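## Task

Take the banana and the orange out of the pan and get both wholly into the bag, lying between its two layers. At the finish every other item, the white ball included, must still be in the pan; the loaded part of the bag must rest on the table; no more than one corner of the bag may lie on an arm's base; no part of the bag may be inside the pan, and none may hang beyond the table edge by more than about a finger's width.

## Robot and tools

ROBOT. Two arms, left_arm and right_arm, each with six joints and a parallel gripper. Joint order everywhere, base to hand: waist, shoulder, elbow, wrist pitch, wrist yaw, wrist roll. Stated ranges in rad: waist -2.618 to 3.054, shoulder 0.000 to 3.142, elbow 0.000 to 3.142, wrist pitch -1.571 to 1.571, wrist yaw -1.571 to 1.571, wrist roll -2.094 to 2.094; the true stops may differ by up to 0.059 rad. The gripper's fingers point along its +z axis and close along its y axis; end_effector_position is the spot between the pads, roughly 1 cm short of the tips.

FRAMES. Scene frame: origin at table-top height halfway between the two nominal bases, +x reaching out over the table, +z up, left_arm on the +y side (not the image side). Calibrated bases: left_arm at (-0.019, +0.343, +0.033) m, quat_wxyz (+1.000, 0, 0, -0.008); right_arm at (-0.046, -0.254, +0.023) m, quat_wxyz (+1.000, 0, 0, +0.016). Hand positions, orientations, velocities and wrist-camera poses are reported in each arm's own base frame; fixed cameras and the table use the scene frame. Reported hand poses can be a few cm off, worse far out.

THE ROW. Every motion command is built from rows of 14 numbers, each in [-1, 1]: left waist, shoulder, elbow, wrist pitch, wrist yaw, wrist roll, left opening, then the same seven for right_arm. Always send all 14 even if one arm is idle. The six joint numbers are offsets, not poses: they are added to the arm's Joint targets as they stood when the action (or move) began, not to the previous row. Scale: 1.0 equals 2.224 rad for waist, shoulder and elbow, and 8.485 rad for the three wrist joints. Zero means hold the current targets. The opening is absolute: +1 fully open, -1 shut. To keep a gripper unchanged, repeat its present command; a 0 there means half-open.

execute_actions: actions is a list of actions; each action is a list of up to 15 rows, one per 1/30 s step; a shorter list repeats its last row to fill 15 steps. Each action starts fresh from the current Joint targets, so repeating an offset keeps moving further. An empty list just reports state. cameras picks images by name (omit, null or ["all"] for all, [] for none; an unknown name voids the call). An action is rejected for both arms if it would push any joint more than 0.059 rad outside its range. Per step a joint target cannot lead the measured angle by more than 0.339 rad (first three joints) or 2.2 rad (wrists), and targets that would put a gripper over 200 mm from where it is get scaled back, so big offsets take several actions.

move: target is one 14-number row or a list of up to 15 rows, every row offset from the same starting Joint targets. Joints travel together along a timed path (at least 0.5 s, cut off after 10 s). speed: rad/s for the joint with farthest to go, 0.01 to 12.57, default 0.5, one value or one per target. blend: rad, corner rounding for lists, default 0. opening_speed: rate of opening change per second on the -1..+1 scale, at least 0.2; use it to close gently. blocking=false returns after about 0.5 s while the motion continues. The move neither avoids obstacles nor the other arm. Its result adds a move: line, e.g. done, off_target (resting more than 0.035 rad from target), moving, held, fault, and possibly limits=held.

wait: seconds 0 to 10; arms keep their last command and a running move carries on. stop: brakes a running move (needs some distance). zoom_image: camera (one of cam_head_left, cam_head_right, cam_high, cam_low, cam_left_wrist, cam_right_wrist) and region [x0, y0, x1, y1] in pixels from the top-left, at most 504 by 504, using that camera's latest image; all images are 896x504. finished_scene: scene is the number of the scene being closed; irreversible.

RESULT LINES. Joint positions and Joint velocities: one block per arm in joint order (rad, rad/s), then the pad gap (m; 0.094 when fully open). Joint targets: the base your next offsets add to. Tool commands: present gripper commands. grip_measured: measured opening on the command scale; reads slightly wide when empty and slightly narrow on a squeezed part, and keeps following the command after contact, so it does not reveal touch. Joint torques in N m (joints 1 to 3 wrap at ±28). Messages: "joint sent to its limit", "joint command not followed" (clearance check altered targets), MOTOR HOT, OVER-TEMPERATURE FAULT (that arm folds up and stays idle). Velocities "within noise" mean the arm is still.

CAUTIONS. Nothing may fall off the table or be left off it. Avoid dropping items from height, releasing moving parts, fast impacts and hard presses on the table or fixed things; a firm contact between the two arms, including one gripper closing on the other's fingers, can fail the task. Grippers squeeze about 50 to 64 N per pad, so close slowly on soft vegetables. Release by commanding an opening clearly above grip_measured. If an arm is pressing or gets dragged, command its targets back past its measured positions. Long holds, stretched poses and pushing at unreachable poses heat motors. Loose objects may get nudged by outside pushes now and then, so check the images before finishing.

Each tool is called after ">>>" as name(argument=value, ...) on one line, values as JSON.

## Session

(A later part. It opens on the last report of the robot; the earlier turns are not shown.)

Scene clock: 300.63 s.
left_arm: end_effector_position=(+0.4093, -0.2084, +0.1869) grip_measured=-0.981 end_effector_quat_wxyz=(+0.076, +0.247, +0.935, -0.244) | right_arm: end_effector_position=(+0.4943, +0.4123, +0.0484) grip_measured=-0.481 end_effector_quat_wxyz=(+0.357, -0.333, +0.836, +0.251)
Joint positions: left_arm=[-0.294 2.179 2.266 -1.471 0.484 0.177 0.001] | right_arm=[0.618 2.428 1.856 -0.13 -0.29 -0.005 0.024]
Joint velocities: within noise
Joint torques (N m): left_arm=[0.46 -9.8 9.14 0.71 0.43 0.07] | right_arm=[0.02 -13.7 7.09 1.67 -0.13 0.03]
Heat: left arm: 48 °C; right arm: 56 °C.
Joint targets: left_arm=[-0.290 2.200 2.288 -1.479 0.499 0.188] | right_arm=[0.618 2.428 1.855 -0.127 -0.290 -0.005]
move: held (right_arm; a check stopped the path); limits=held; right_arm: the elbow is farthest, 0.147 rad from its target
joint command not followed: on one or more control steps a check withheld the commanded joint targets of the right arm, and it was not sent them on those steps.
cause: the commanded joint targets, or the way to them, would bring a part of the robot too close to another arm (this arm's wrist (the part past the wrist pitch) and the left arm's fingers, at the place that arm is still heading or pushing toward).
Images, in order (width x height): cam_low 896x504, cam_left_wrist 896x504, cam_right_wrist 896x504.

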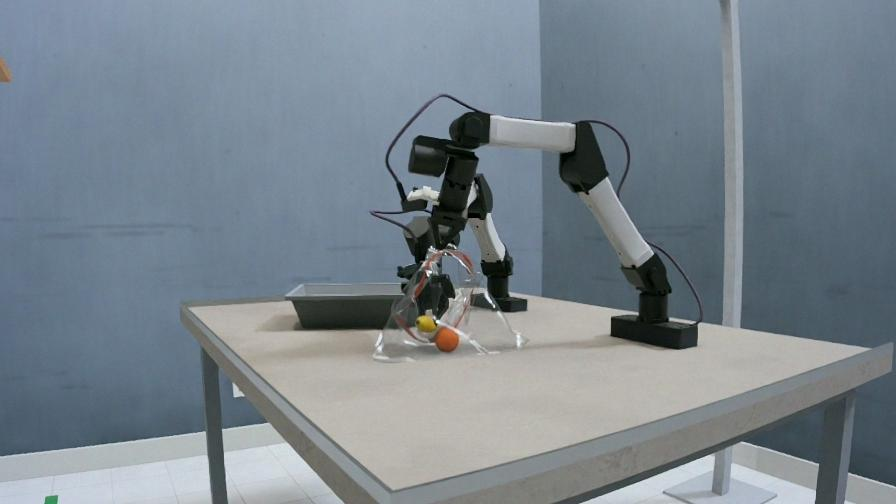

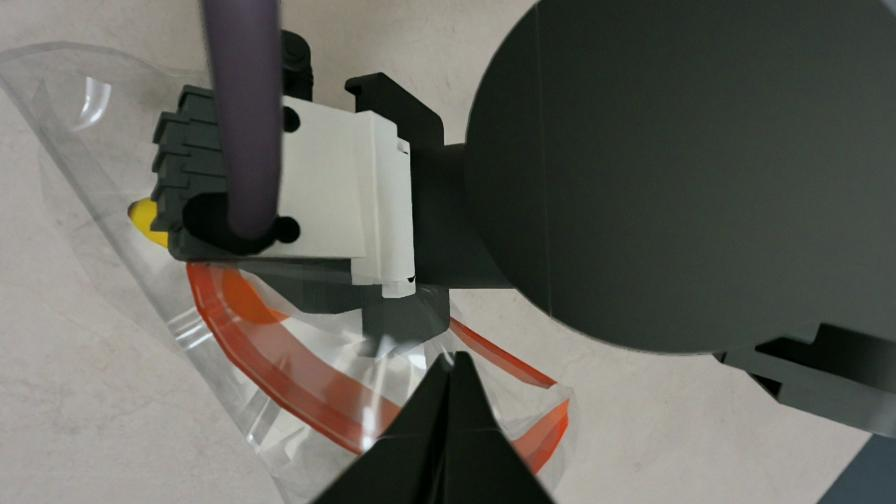

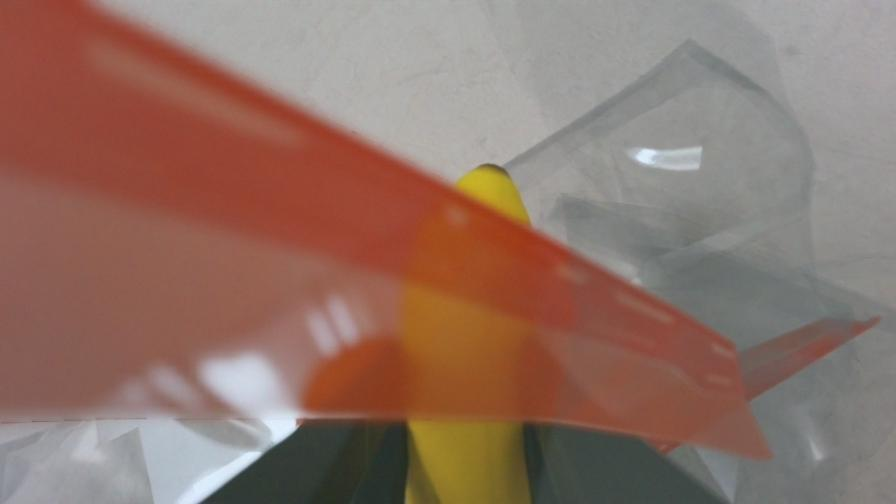

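>>> execute_actions(actions=[])

>>> zoom_image(camera="cam_low", region=[350, 230, 530, 370])

>>> zoom_image(camera="cam_head_left", region=[280, 180, 440, 320])

Scene clock: 301.73 s.
left_arm: end_effector_position=(+0.4093, -0.2084, +0.1869) grip_measured=-0.981 end_effector_quat_wxyz=(+0.076, +0.247, +0.935, -0.244) | right_arm: end_effector_position=(+0.4942, +0.4123, +0.0482) grip_measured=-0.481 end_effector_quat_wxyz=(+0.357, -0.333, +0.836, +0.251)
Joint positions: left_arm=[-0.294 2.179 2.266 -1.471 0.484 0.177 0.001] | right_arm=[0.618 2.428 1.856 -0.131 -0.29 -0.005 0.024]
Joint velocities: within noise
Joint torques (N m): left_arm=[0.46 -9.81 9.14 0.71 0.44 0.08] | right_arm=[0.03 -13.67 7.08 1.69 -0.12 0.03]
Heat: left arm: 48 °C; right arm: 56 °C.
Joint targets: left_arm=[-0.290 2.200 2.288 -1.479 0.499 0.188] | right_arm=[0.618 2.428 1.855 -0.127 -0.290 -0.005]
Tool commands: left_gripper/opening=-1.0 right_gripper/opening=-0.56

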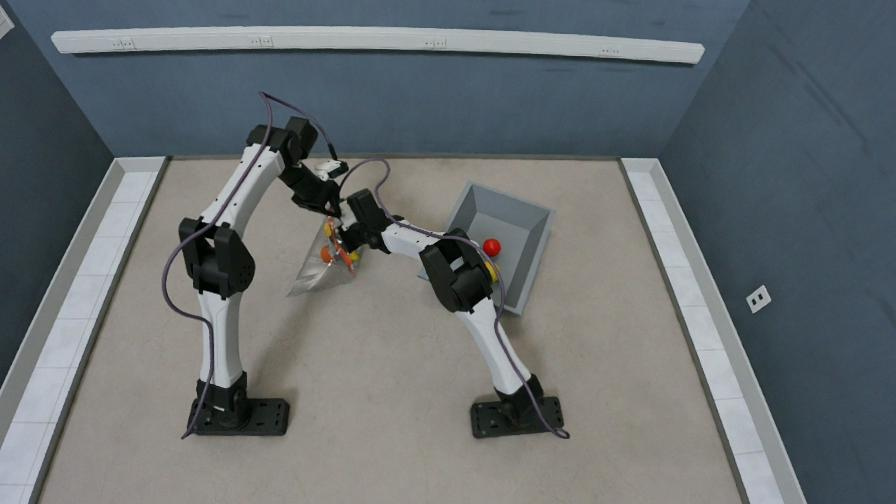

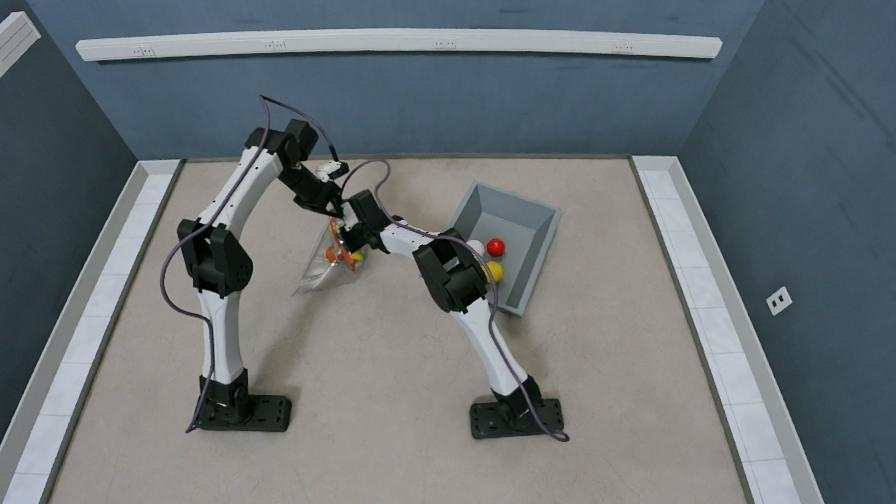

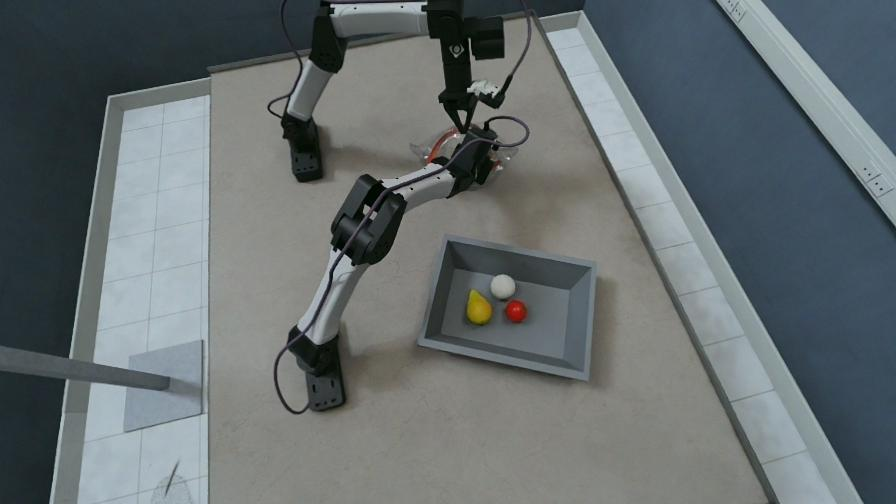

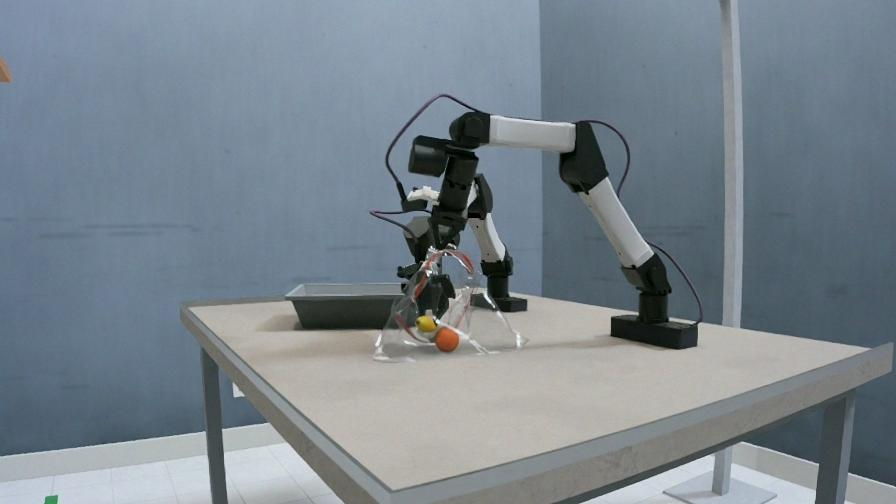

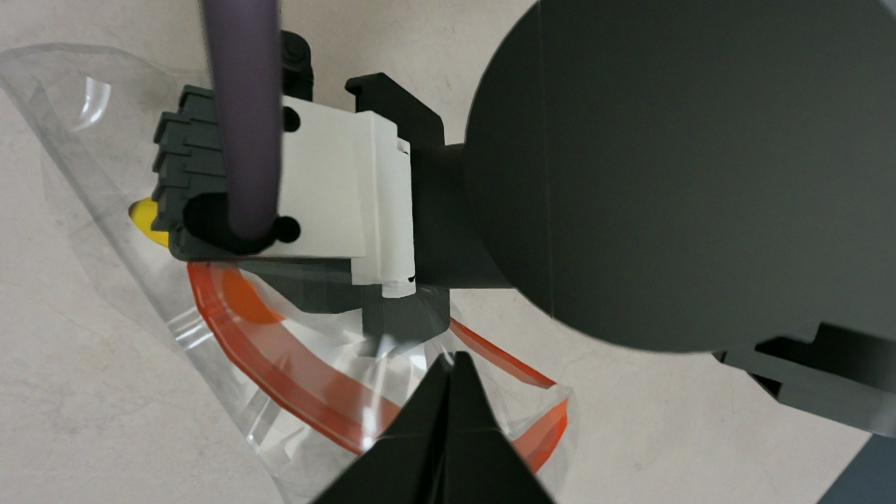

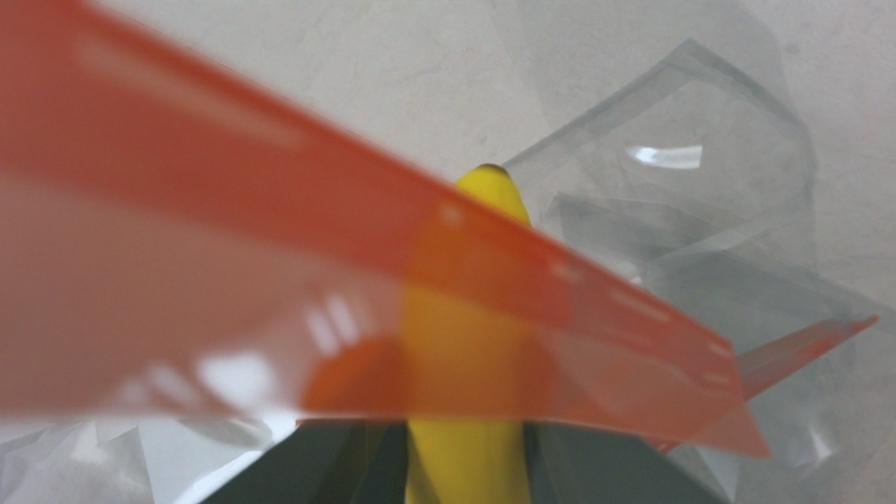

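Scaled by 2.800 from the camera's 896x504 image, which has a finer 1280x720 frame.

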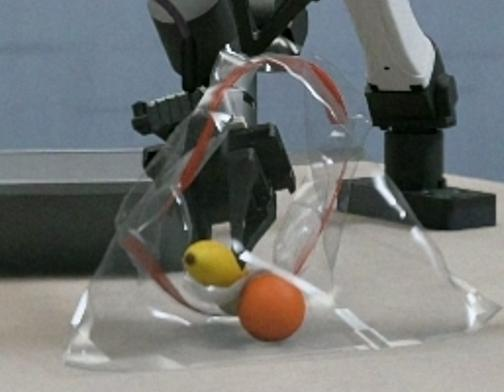

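Scaled by 3.150 from the camera's 896x504 image, which has a finer 1280x720 frame.

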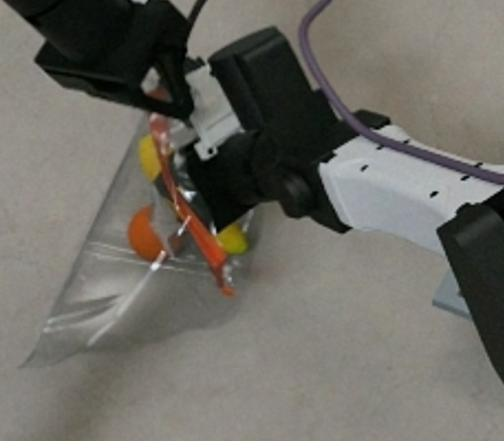

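>>> move(target=[0,0,0,0,0,0,-1, 0,0.024,-0.018,0.0106,0,0,-0.56], speed=0.15, cameras=["cam_low","cam_right_wrist"])

>>> zoom_image(camera="cam_low", region=[350, 230, 530, 370])

Scene clock: 303.10 s.
left_arm: end_effector_position=(+0.4092, -0.2083, +0.1869) grip_measured=-0.981 end_effector_quat_wxyz=(+0.076, +0.247, +0.935, -0.244) | right_arm: end_effector_position=(+0.4974, +0.4146, +0.0367) grip_measured=-0.481 end_effector_quat_wxyz=(+0.370, -0.333, +0.829, +0.254)
Joint positions: left_arm=[-0.294 2.179 2.266 -1.471 0.484 0.177 0.001] | right_arm=[0.618 2.452 1.825 -0.046 -0.29 -0.005 0.024]
Joint velocities: within noise
Joint torques (N m): left_arm=[0.47 -9.74 9.13 0.72 0.43 0.09] | right_arm=[0.02 -11.08 6.02 1.77 -0.12 0.03]
Heat: left arm: 48 °C; right arm: 56 °C.
Joint targets: left_arm=[-0.290 2.200 2.288 -1.480 0.499 0.188] | right_arm=[0.618 2.481 1.815 -0.037 -0.290 -0.005]
move: done
Images, in order (width x height): cam_low 896x504, cam_right_wrist 896x504.

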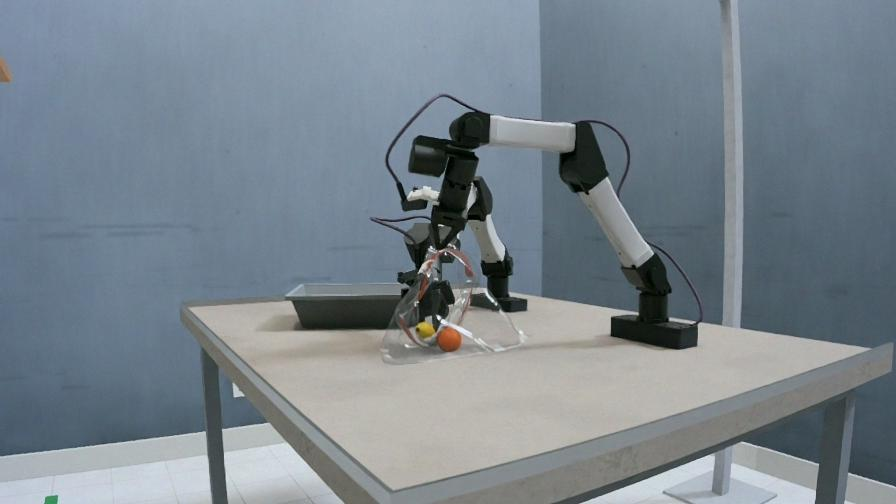

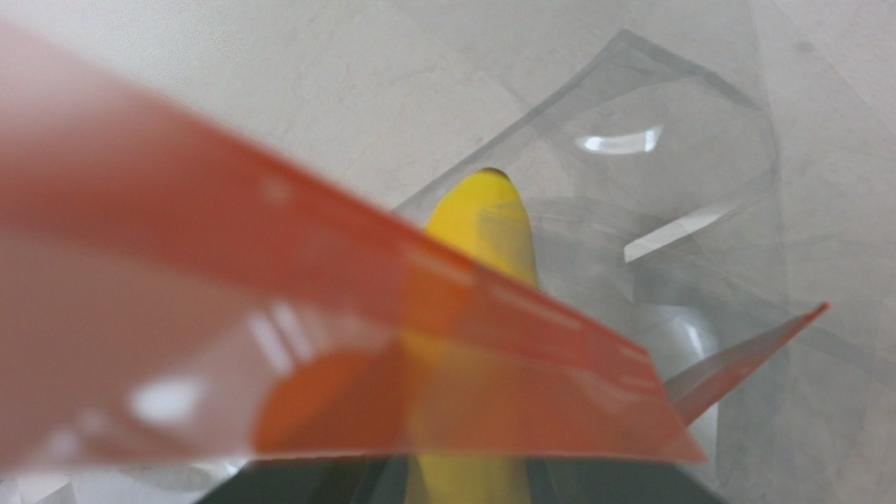

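Scaled by 2.800 from the camera's 896x504 image, which has a finer 1280x720 frame.

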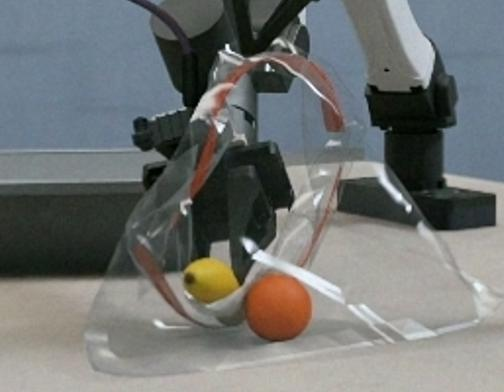

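>>> move(target=[[0,0,0,0,0,0,-1, 0,0,0,0,0,0,-0.38],[0,0,0,0,0,0,-1, 0,0,0,0,0,0,-0.38],[0,0,0,0,0,0,-1, 0,0,0,0,0,0,0.05]], opening_speed=0.2, cameras=["cam_low","cam_right_wrist"])

>>> zoom_image(camera="cam_low", region=[350, 230, 530, 370])

Scene clock: 306.83 s.
left_arm: end_effector_position=(+0.4092, -0.2083, +0.1869) grip_measured=-0.981 end_effector_quat_wxyz=(+0.076, +0.247, +0.935, -0.244) | right_arm: end_effector_position=(+0.4963, +0.4137, +0.0278) grip_measured=+0.049 end_effector_quat_wxyz=(+0.366, -0.333, +0.832, +0.253)
Joint positions: left_arm=[-0.294 2.179 2.266 -1.471 0.484 0.177 0.001] | right_arm=[0.618 2.464 1.82 -0.039 -0.29 -0.005 0.049]
Joint velocities: within noise
Joint torques (N m): left_arm=[0.46 -9.78 9.18 0.71 0.42 0.08] | right_arm=[0.03 -12.23 6.58 1.69 -0.12 0.03]
Heat: left arm: 48 °C; right arm: 56 °C.
Joint targets: left_arm=[-0.290 2.200 2.288 -1.480 0.499 0.188] | right_arm=[0.618 2.481 1.816 -0.037 -0.290 -0.005]
move: done
Images, in order (width x height): cam_low 896x504, cam_right_wrist 896x504.

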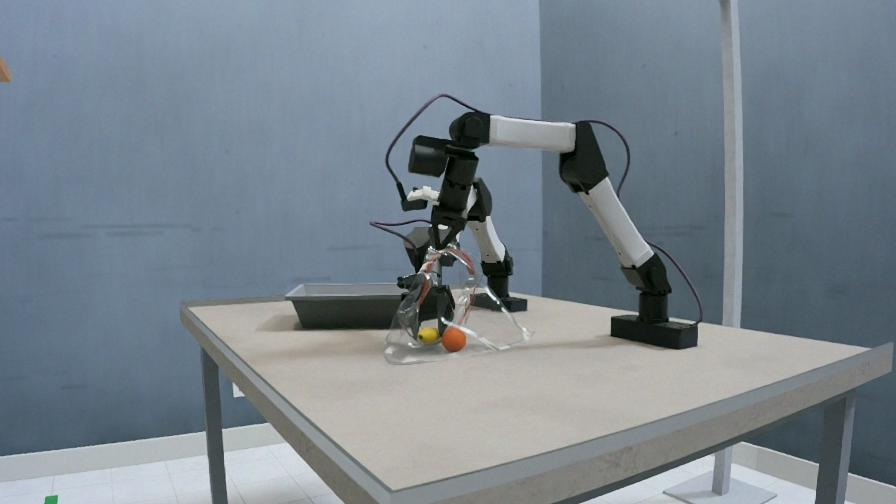

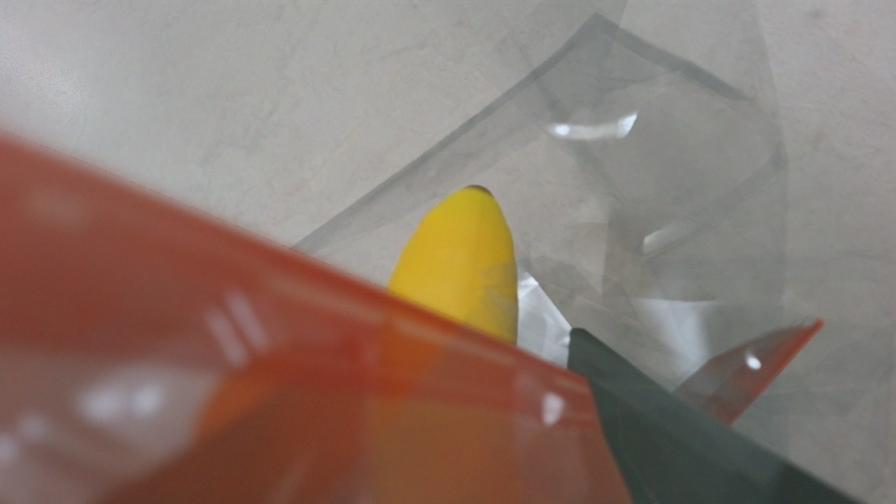

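Scaled by 2.800 from the camera's 896x504 image, which has a finer 1280x720 frame.

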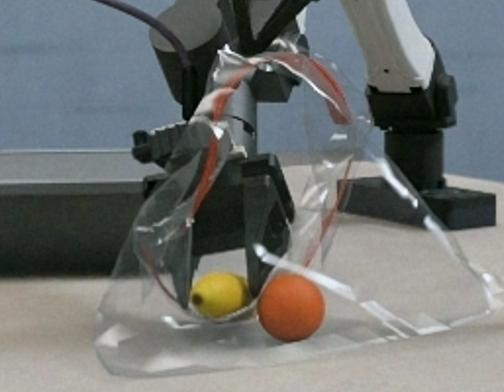

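>>> move(target=[0,0,0,0,0,0,-1, -0.0175,-0.1556,-0.1286,-0.0015,0,0,0.1], speed=0.2, cameras=["cam_low","cam_right_wrist","cam_left_wrist","cam_head_left"])

>>> zoom_image(camera="cam_low", region=[350, 230, 530, 370])

>>> zoom_image(camera="cam_head_left", region=[280, 180, 440, 320])

Scene clock: 309.37 s.
left_arm: end_effector_position=(+0.4091, -0.2083, +0.1869) grip_measured=-0.981 end_effector_quat_wxyz=(+0.076, +0.247, +0.935, -0.244) | right_arm: end_effector_position=(+0.4615, +0.3657, +0.0710) grip_measured=+0.099 end_effector_quat_wxyz=(+0.359, -0.319, +0.842, +0.244)
Joint positions: left_arm=[-0.294 2.179 2.266 -1.472 0.484 0.177 0.001] | right_arm=[0.585 2.188 1.535 -0.054 -0.29 -0.005 0.052]
Joint velocities: within noise
Joint torques (N m): left_arm=[0.44 -9.76 9.14 0.72 0.44 0.09] | right_arm=[-0.62 -16.44 6.6 1.71 -0.12 0.03]
Heat: left arm: 48 °C; right arm: 57 °C.
Joint targets: left_arm=[-0.290 2.200 2.288 -1.479 0.499 0.188] | right_arm=[0.579 2.135 1.529 -0.050 -0.290 -0.005]
move: off_target (right_arm); right_arm: the shoulder is farthest, 0.053 rad from its target
Images, in order (width x height): cam_head_left 896x504, cam_low 896x504, cam_left_wrist 896x504, cam_right_wrist 896x504.

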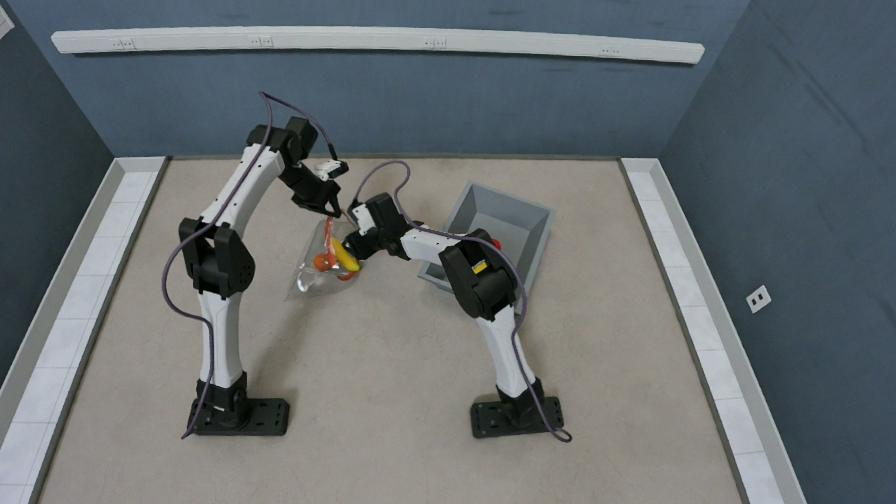

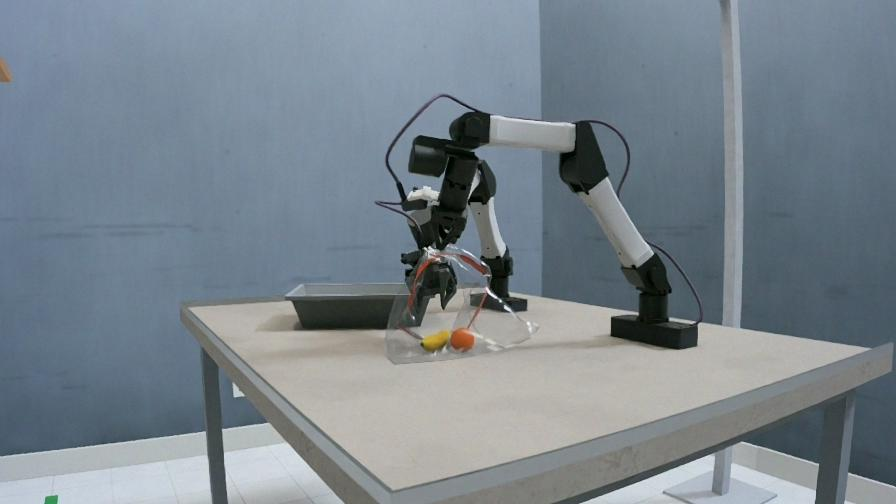

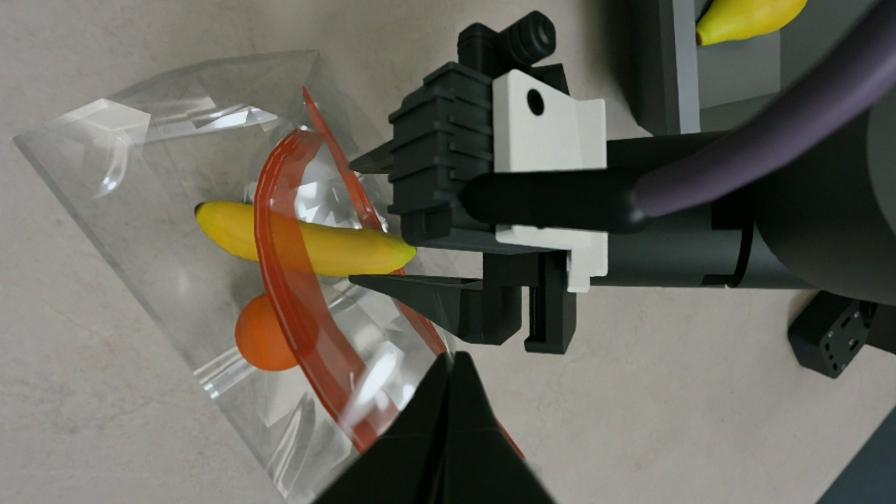

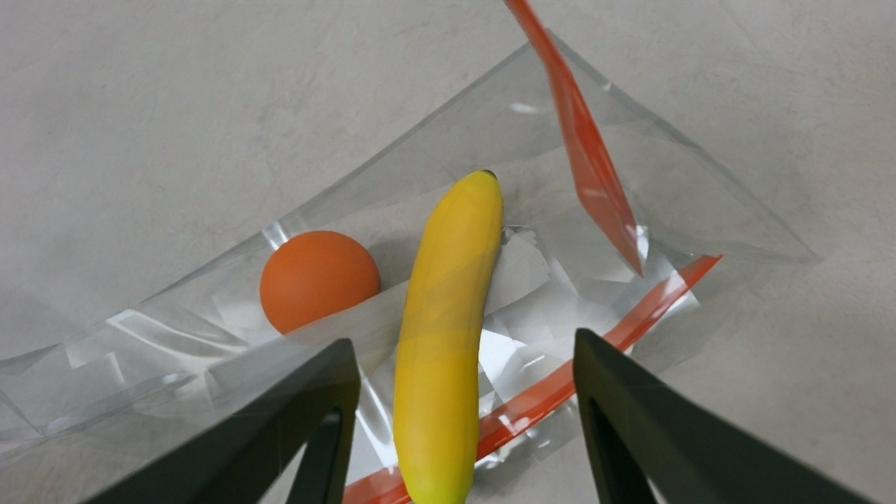

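Scaled by 2.800 from the camera's 896x504 image, which has a finer 1280x720 frame.

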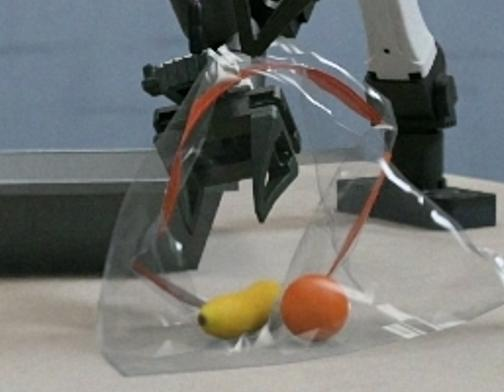

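Scaled by 3.150 from the camera's 896x504 image, which has a finer 1280x720 frame.

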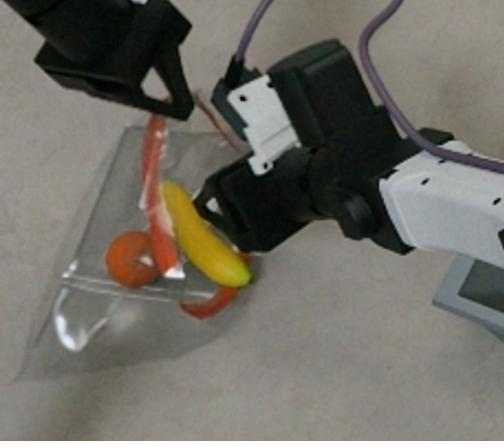

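>>> move(target=[0,0,0,0,0,0,-1, 0.0067,0.0814,-0.0324,0.0236,0,0,0.05], speed=0.15, cameras=["cam_low","cam_right_wrist","cam_left_wrist"])

>>> zoom_image(camera="cam_low", region=[350, 230, 530, 370])

Scene clock: 312.33 s.
left_arm: end_effector_position=(+0.4091, -0.2083, +0.1869) grip_measured=-0.981 end_effector_quat_wxyz=(+0.076, +0.247, +0.935, -0.244) | right_arm: end_effector_position=(+0.4655, +0.3689, +0.0217) grip_measured=+0.051 end_effector_quat_wxyz=(+0.372, -0.320, +0.835, +0.249)
Joint positions: left_arm=[-0.294 2.179 2.266 -1.472 0.484 0.177 0.001] | right_arm=[0.585 2.291 1.465 0.149 -0.293 -0.005 0.049]
Joint velocities: within noise
Joint torques (N m): left_arm=[0.47 -9.81 9.18 0.73 0.44 0.08] | right_arm=[0.84 -10.04 5.7 1.72 -0.1 0.03]
Heat: left arm: 48 °C; right arm: 57 °C.
Joint targets: left_arm=[-0.290 2.200 2.288 -1.479 0.499 0.188] | right_arm=[0.593 2.316 1.457 0.150 -0.291 -0.005]
move: done
Images, in order (width x height): cam_low 896x504, cam_left_wrist 896x504, cam_right_wrist 896x504.

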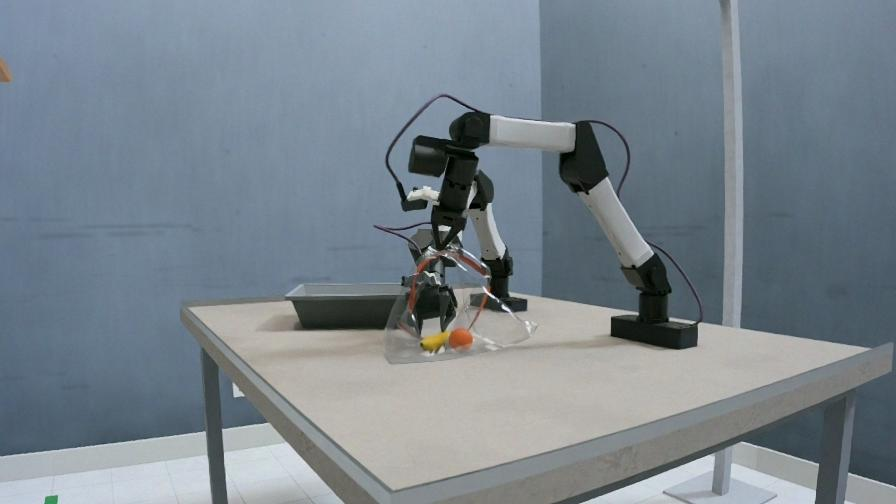

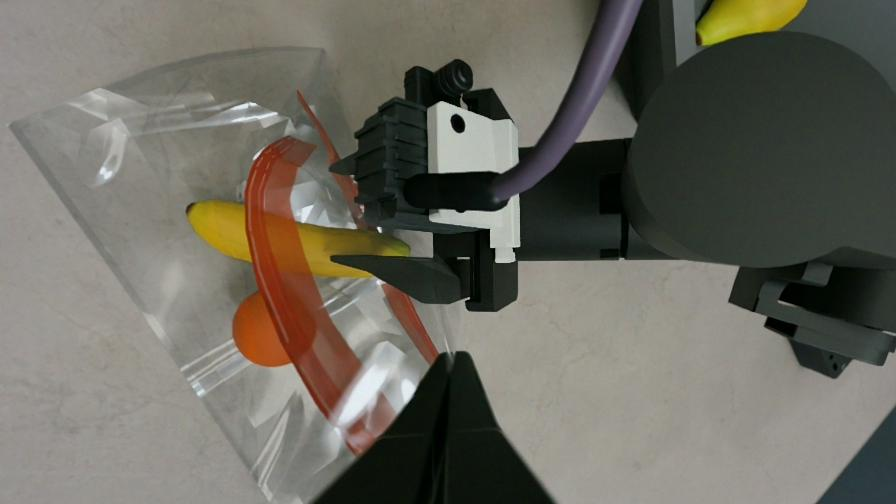

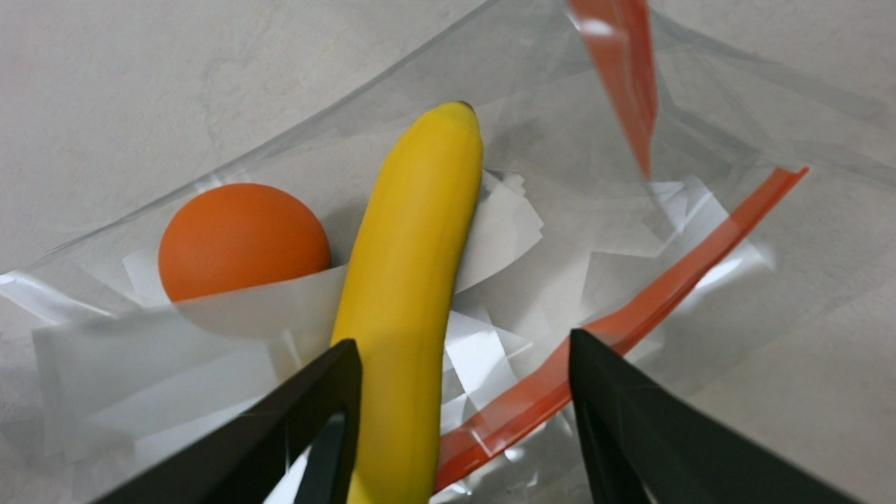

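Scaled by 2.800 from the camera's 896x504 image, which has a finer 1280x720 frame.

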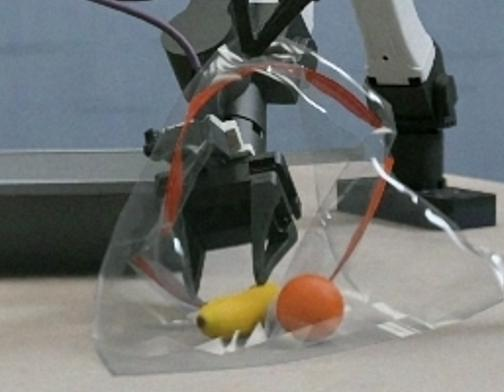

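>>> move(target=[[0,0,0,0,0,0,-1, 0,-0.034,0,0,0,0,0.05],[0,0,0,0,0,0,-1, 0.0105,-0.034,0,0,0,0,0.05],[0,0,0,0,0,0,-1, 0.0105,0.0115,0,0.0025,0,0,0.05]], speed=0.12, cameras=["cam_low","cam_right_wrist","cam_left_wrist"])

>>> zoom_image(camera="cam_low", region=[350, 230, 530, 370])

Scene clock: 314.83 s.
left_arm: end_effector_position=(+0.4091, -0.2083, +0.1869) grip_measured=-0.981 end_effector_quat_wxyz=(+0.076, +0.247, +0.935, -0.244) | right_arm: end_effector_position=(+0.4521, +0.3811, +0.0040) grip_measured=+0.051 end_effector_quat_wxyz=(+0.358, -0.333, +0.835, +0.252)
Joint positions: left_arm=[-0.294 2.179 2.266 -1.472 0.484 0.177 0.001] | right_arm=[0.615 2.323 1.46 0.162 -0.293 -0.006 0.049]
Joint velocities: within noise
Joint torques (N m): left_arm=[0.51 -9.81 9.13 0.73 0.44 0.08] | right_arm=[0.23 -10.59 6.09 1.75 -0.1 0.04]
Heat: left arm: 48 °C; right arm: 57 °C.
Joint targets: left_arm=[-0.290 2.200 2.288 -1.479 0.499 0.188] | right_arm=[0.617 2.342 1.457 0.171 -0.291 -0.005]
move: done
Images, in order (width x height): cam_low 896x504, cam_left_wrist 896x504, cam_right_wrist 896x504.

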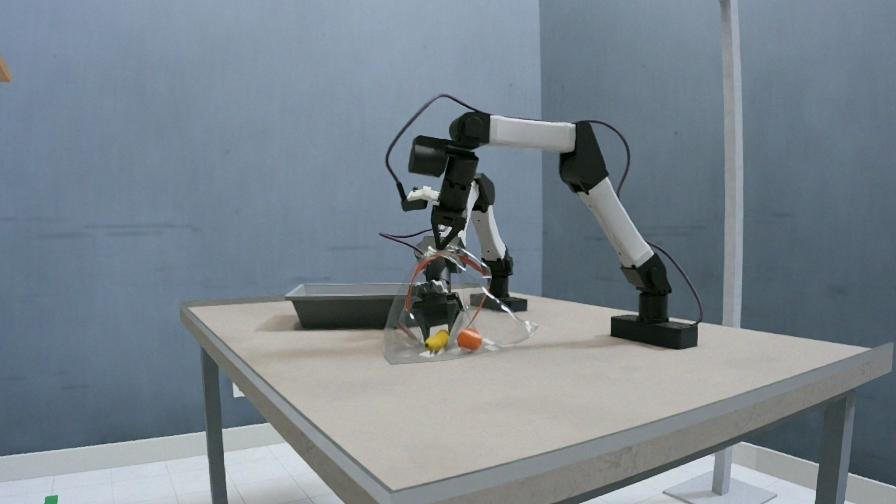

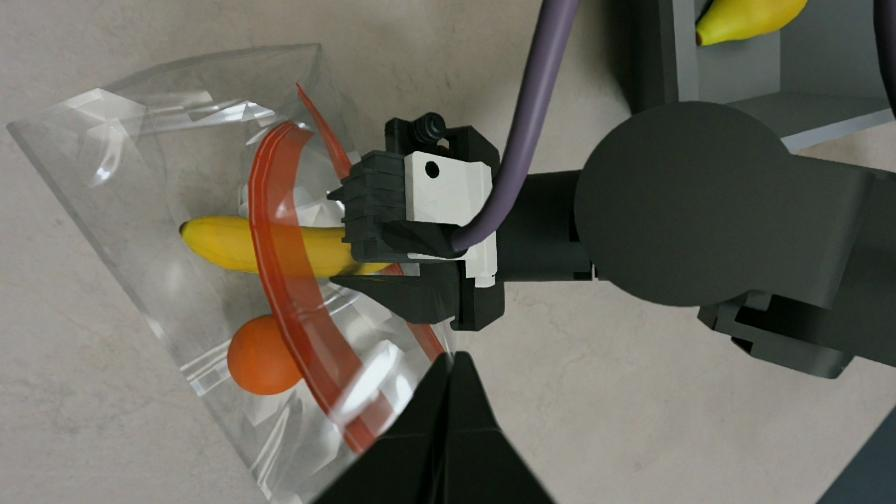

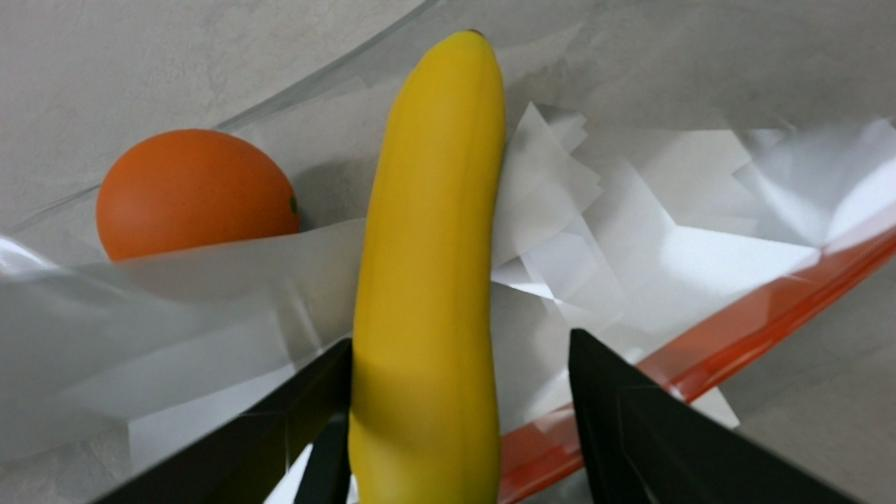

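Scaled by 2.800 from the camera's 896x504 image, which has a finer 1280x720 frame.

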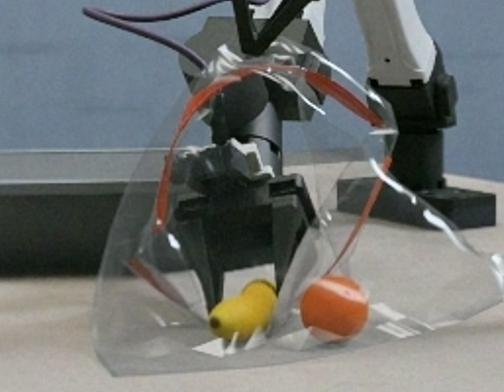

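>>> move(target=[0,0,0,0,0,0,-1, 0,0,0,0,0,0,-0.56], opening_speed=0.25, cameras=["cam_low","cam_right_wrist"])

Scene clock: 317.80 s.
left_arm: end_effector_position=(+0.4091, -0.2083, +0.1869) grip_measured=-0.981 end_effector_quat_wxyz=(+0.076, +0.247, +0.935, -0.244) | right_arm: end_effector_position=(+0.4521, +0.3811, +0.0040) grip_measured=-0.451 end_effector_quat_wxyz=(+0.358, -0.333, +0.835, +0.252)
Joint positions: left_arm=[-0.294 2.179 2.266 -1.472 0.484 0.177 0.001] | right_arm=[0.615 2.323 1.46 0.162 -0.293 -0.006 0.026]
Joint velocities: within noise
Joint torques (N m): left_arm=[0.47 -9.78 9.17 0.73 0.44 0.08] | right_arm=[0.23 -10.62 6.09 1.74 -0.1 0.03]
Heat: left arm: 48 °C; right arm: 56 °C.
Joint targets: left_arm=[-0.290 2.200 2.288 -1.479 0.499 0.188] | right_arm=[0.617 2.342 1.457 0.171 -0.291 -0.005]
move: done
Images, in order (width x height): cam_low 896x504, cam_right_wrist 896x504.

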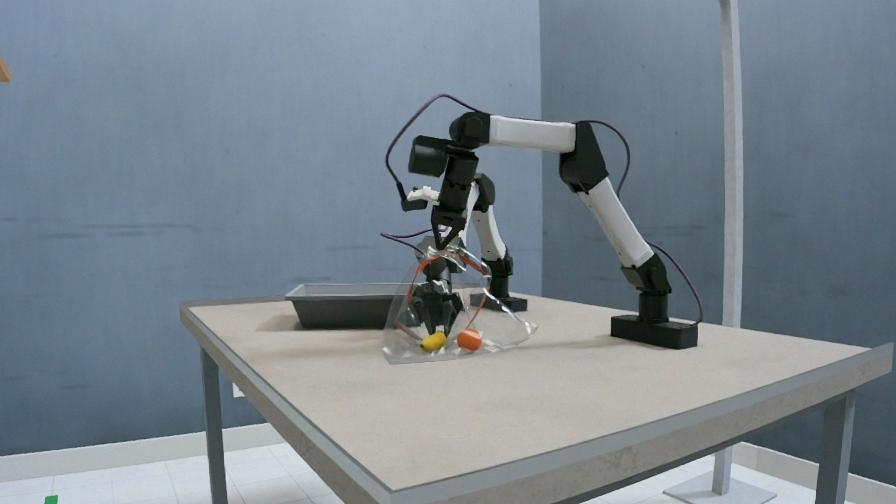

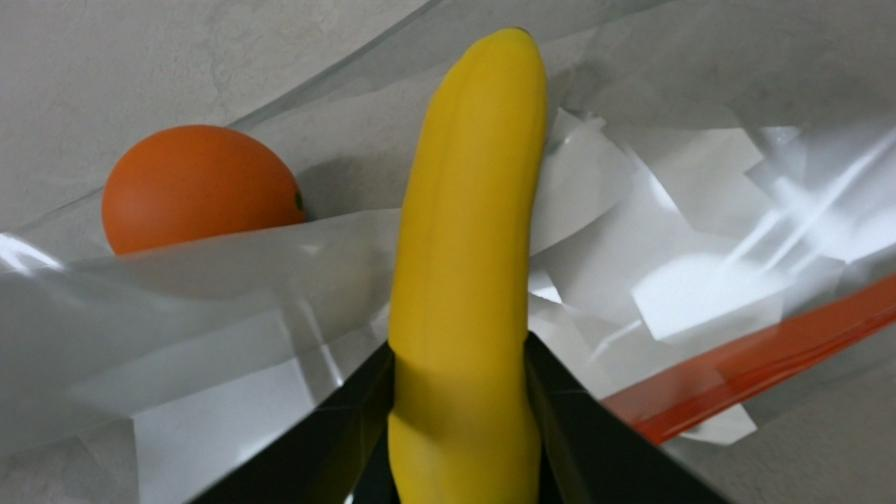

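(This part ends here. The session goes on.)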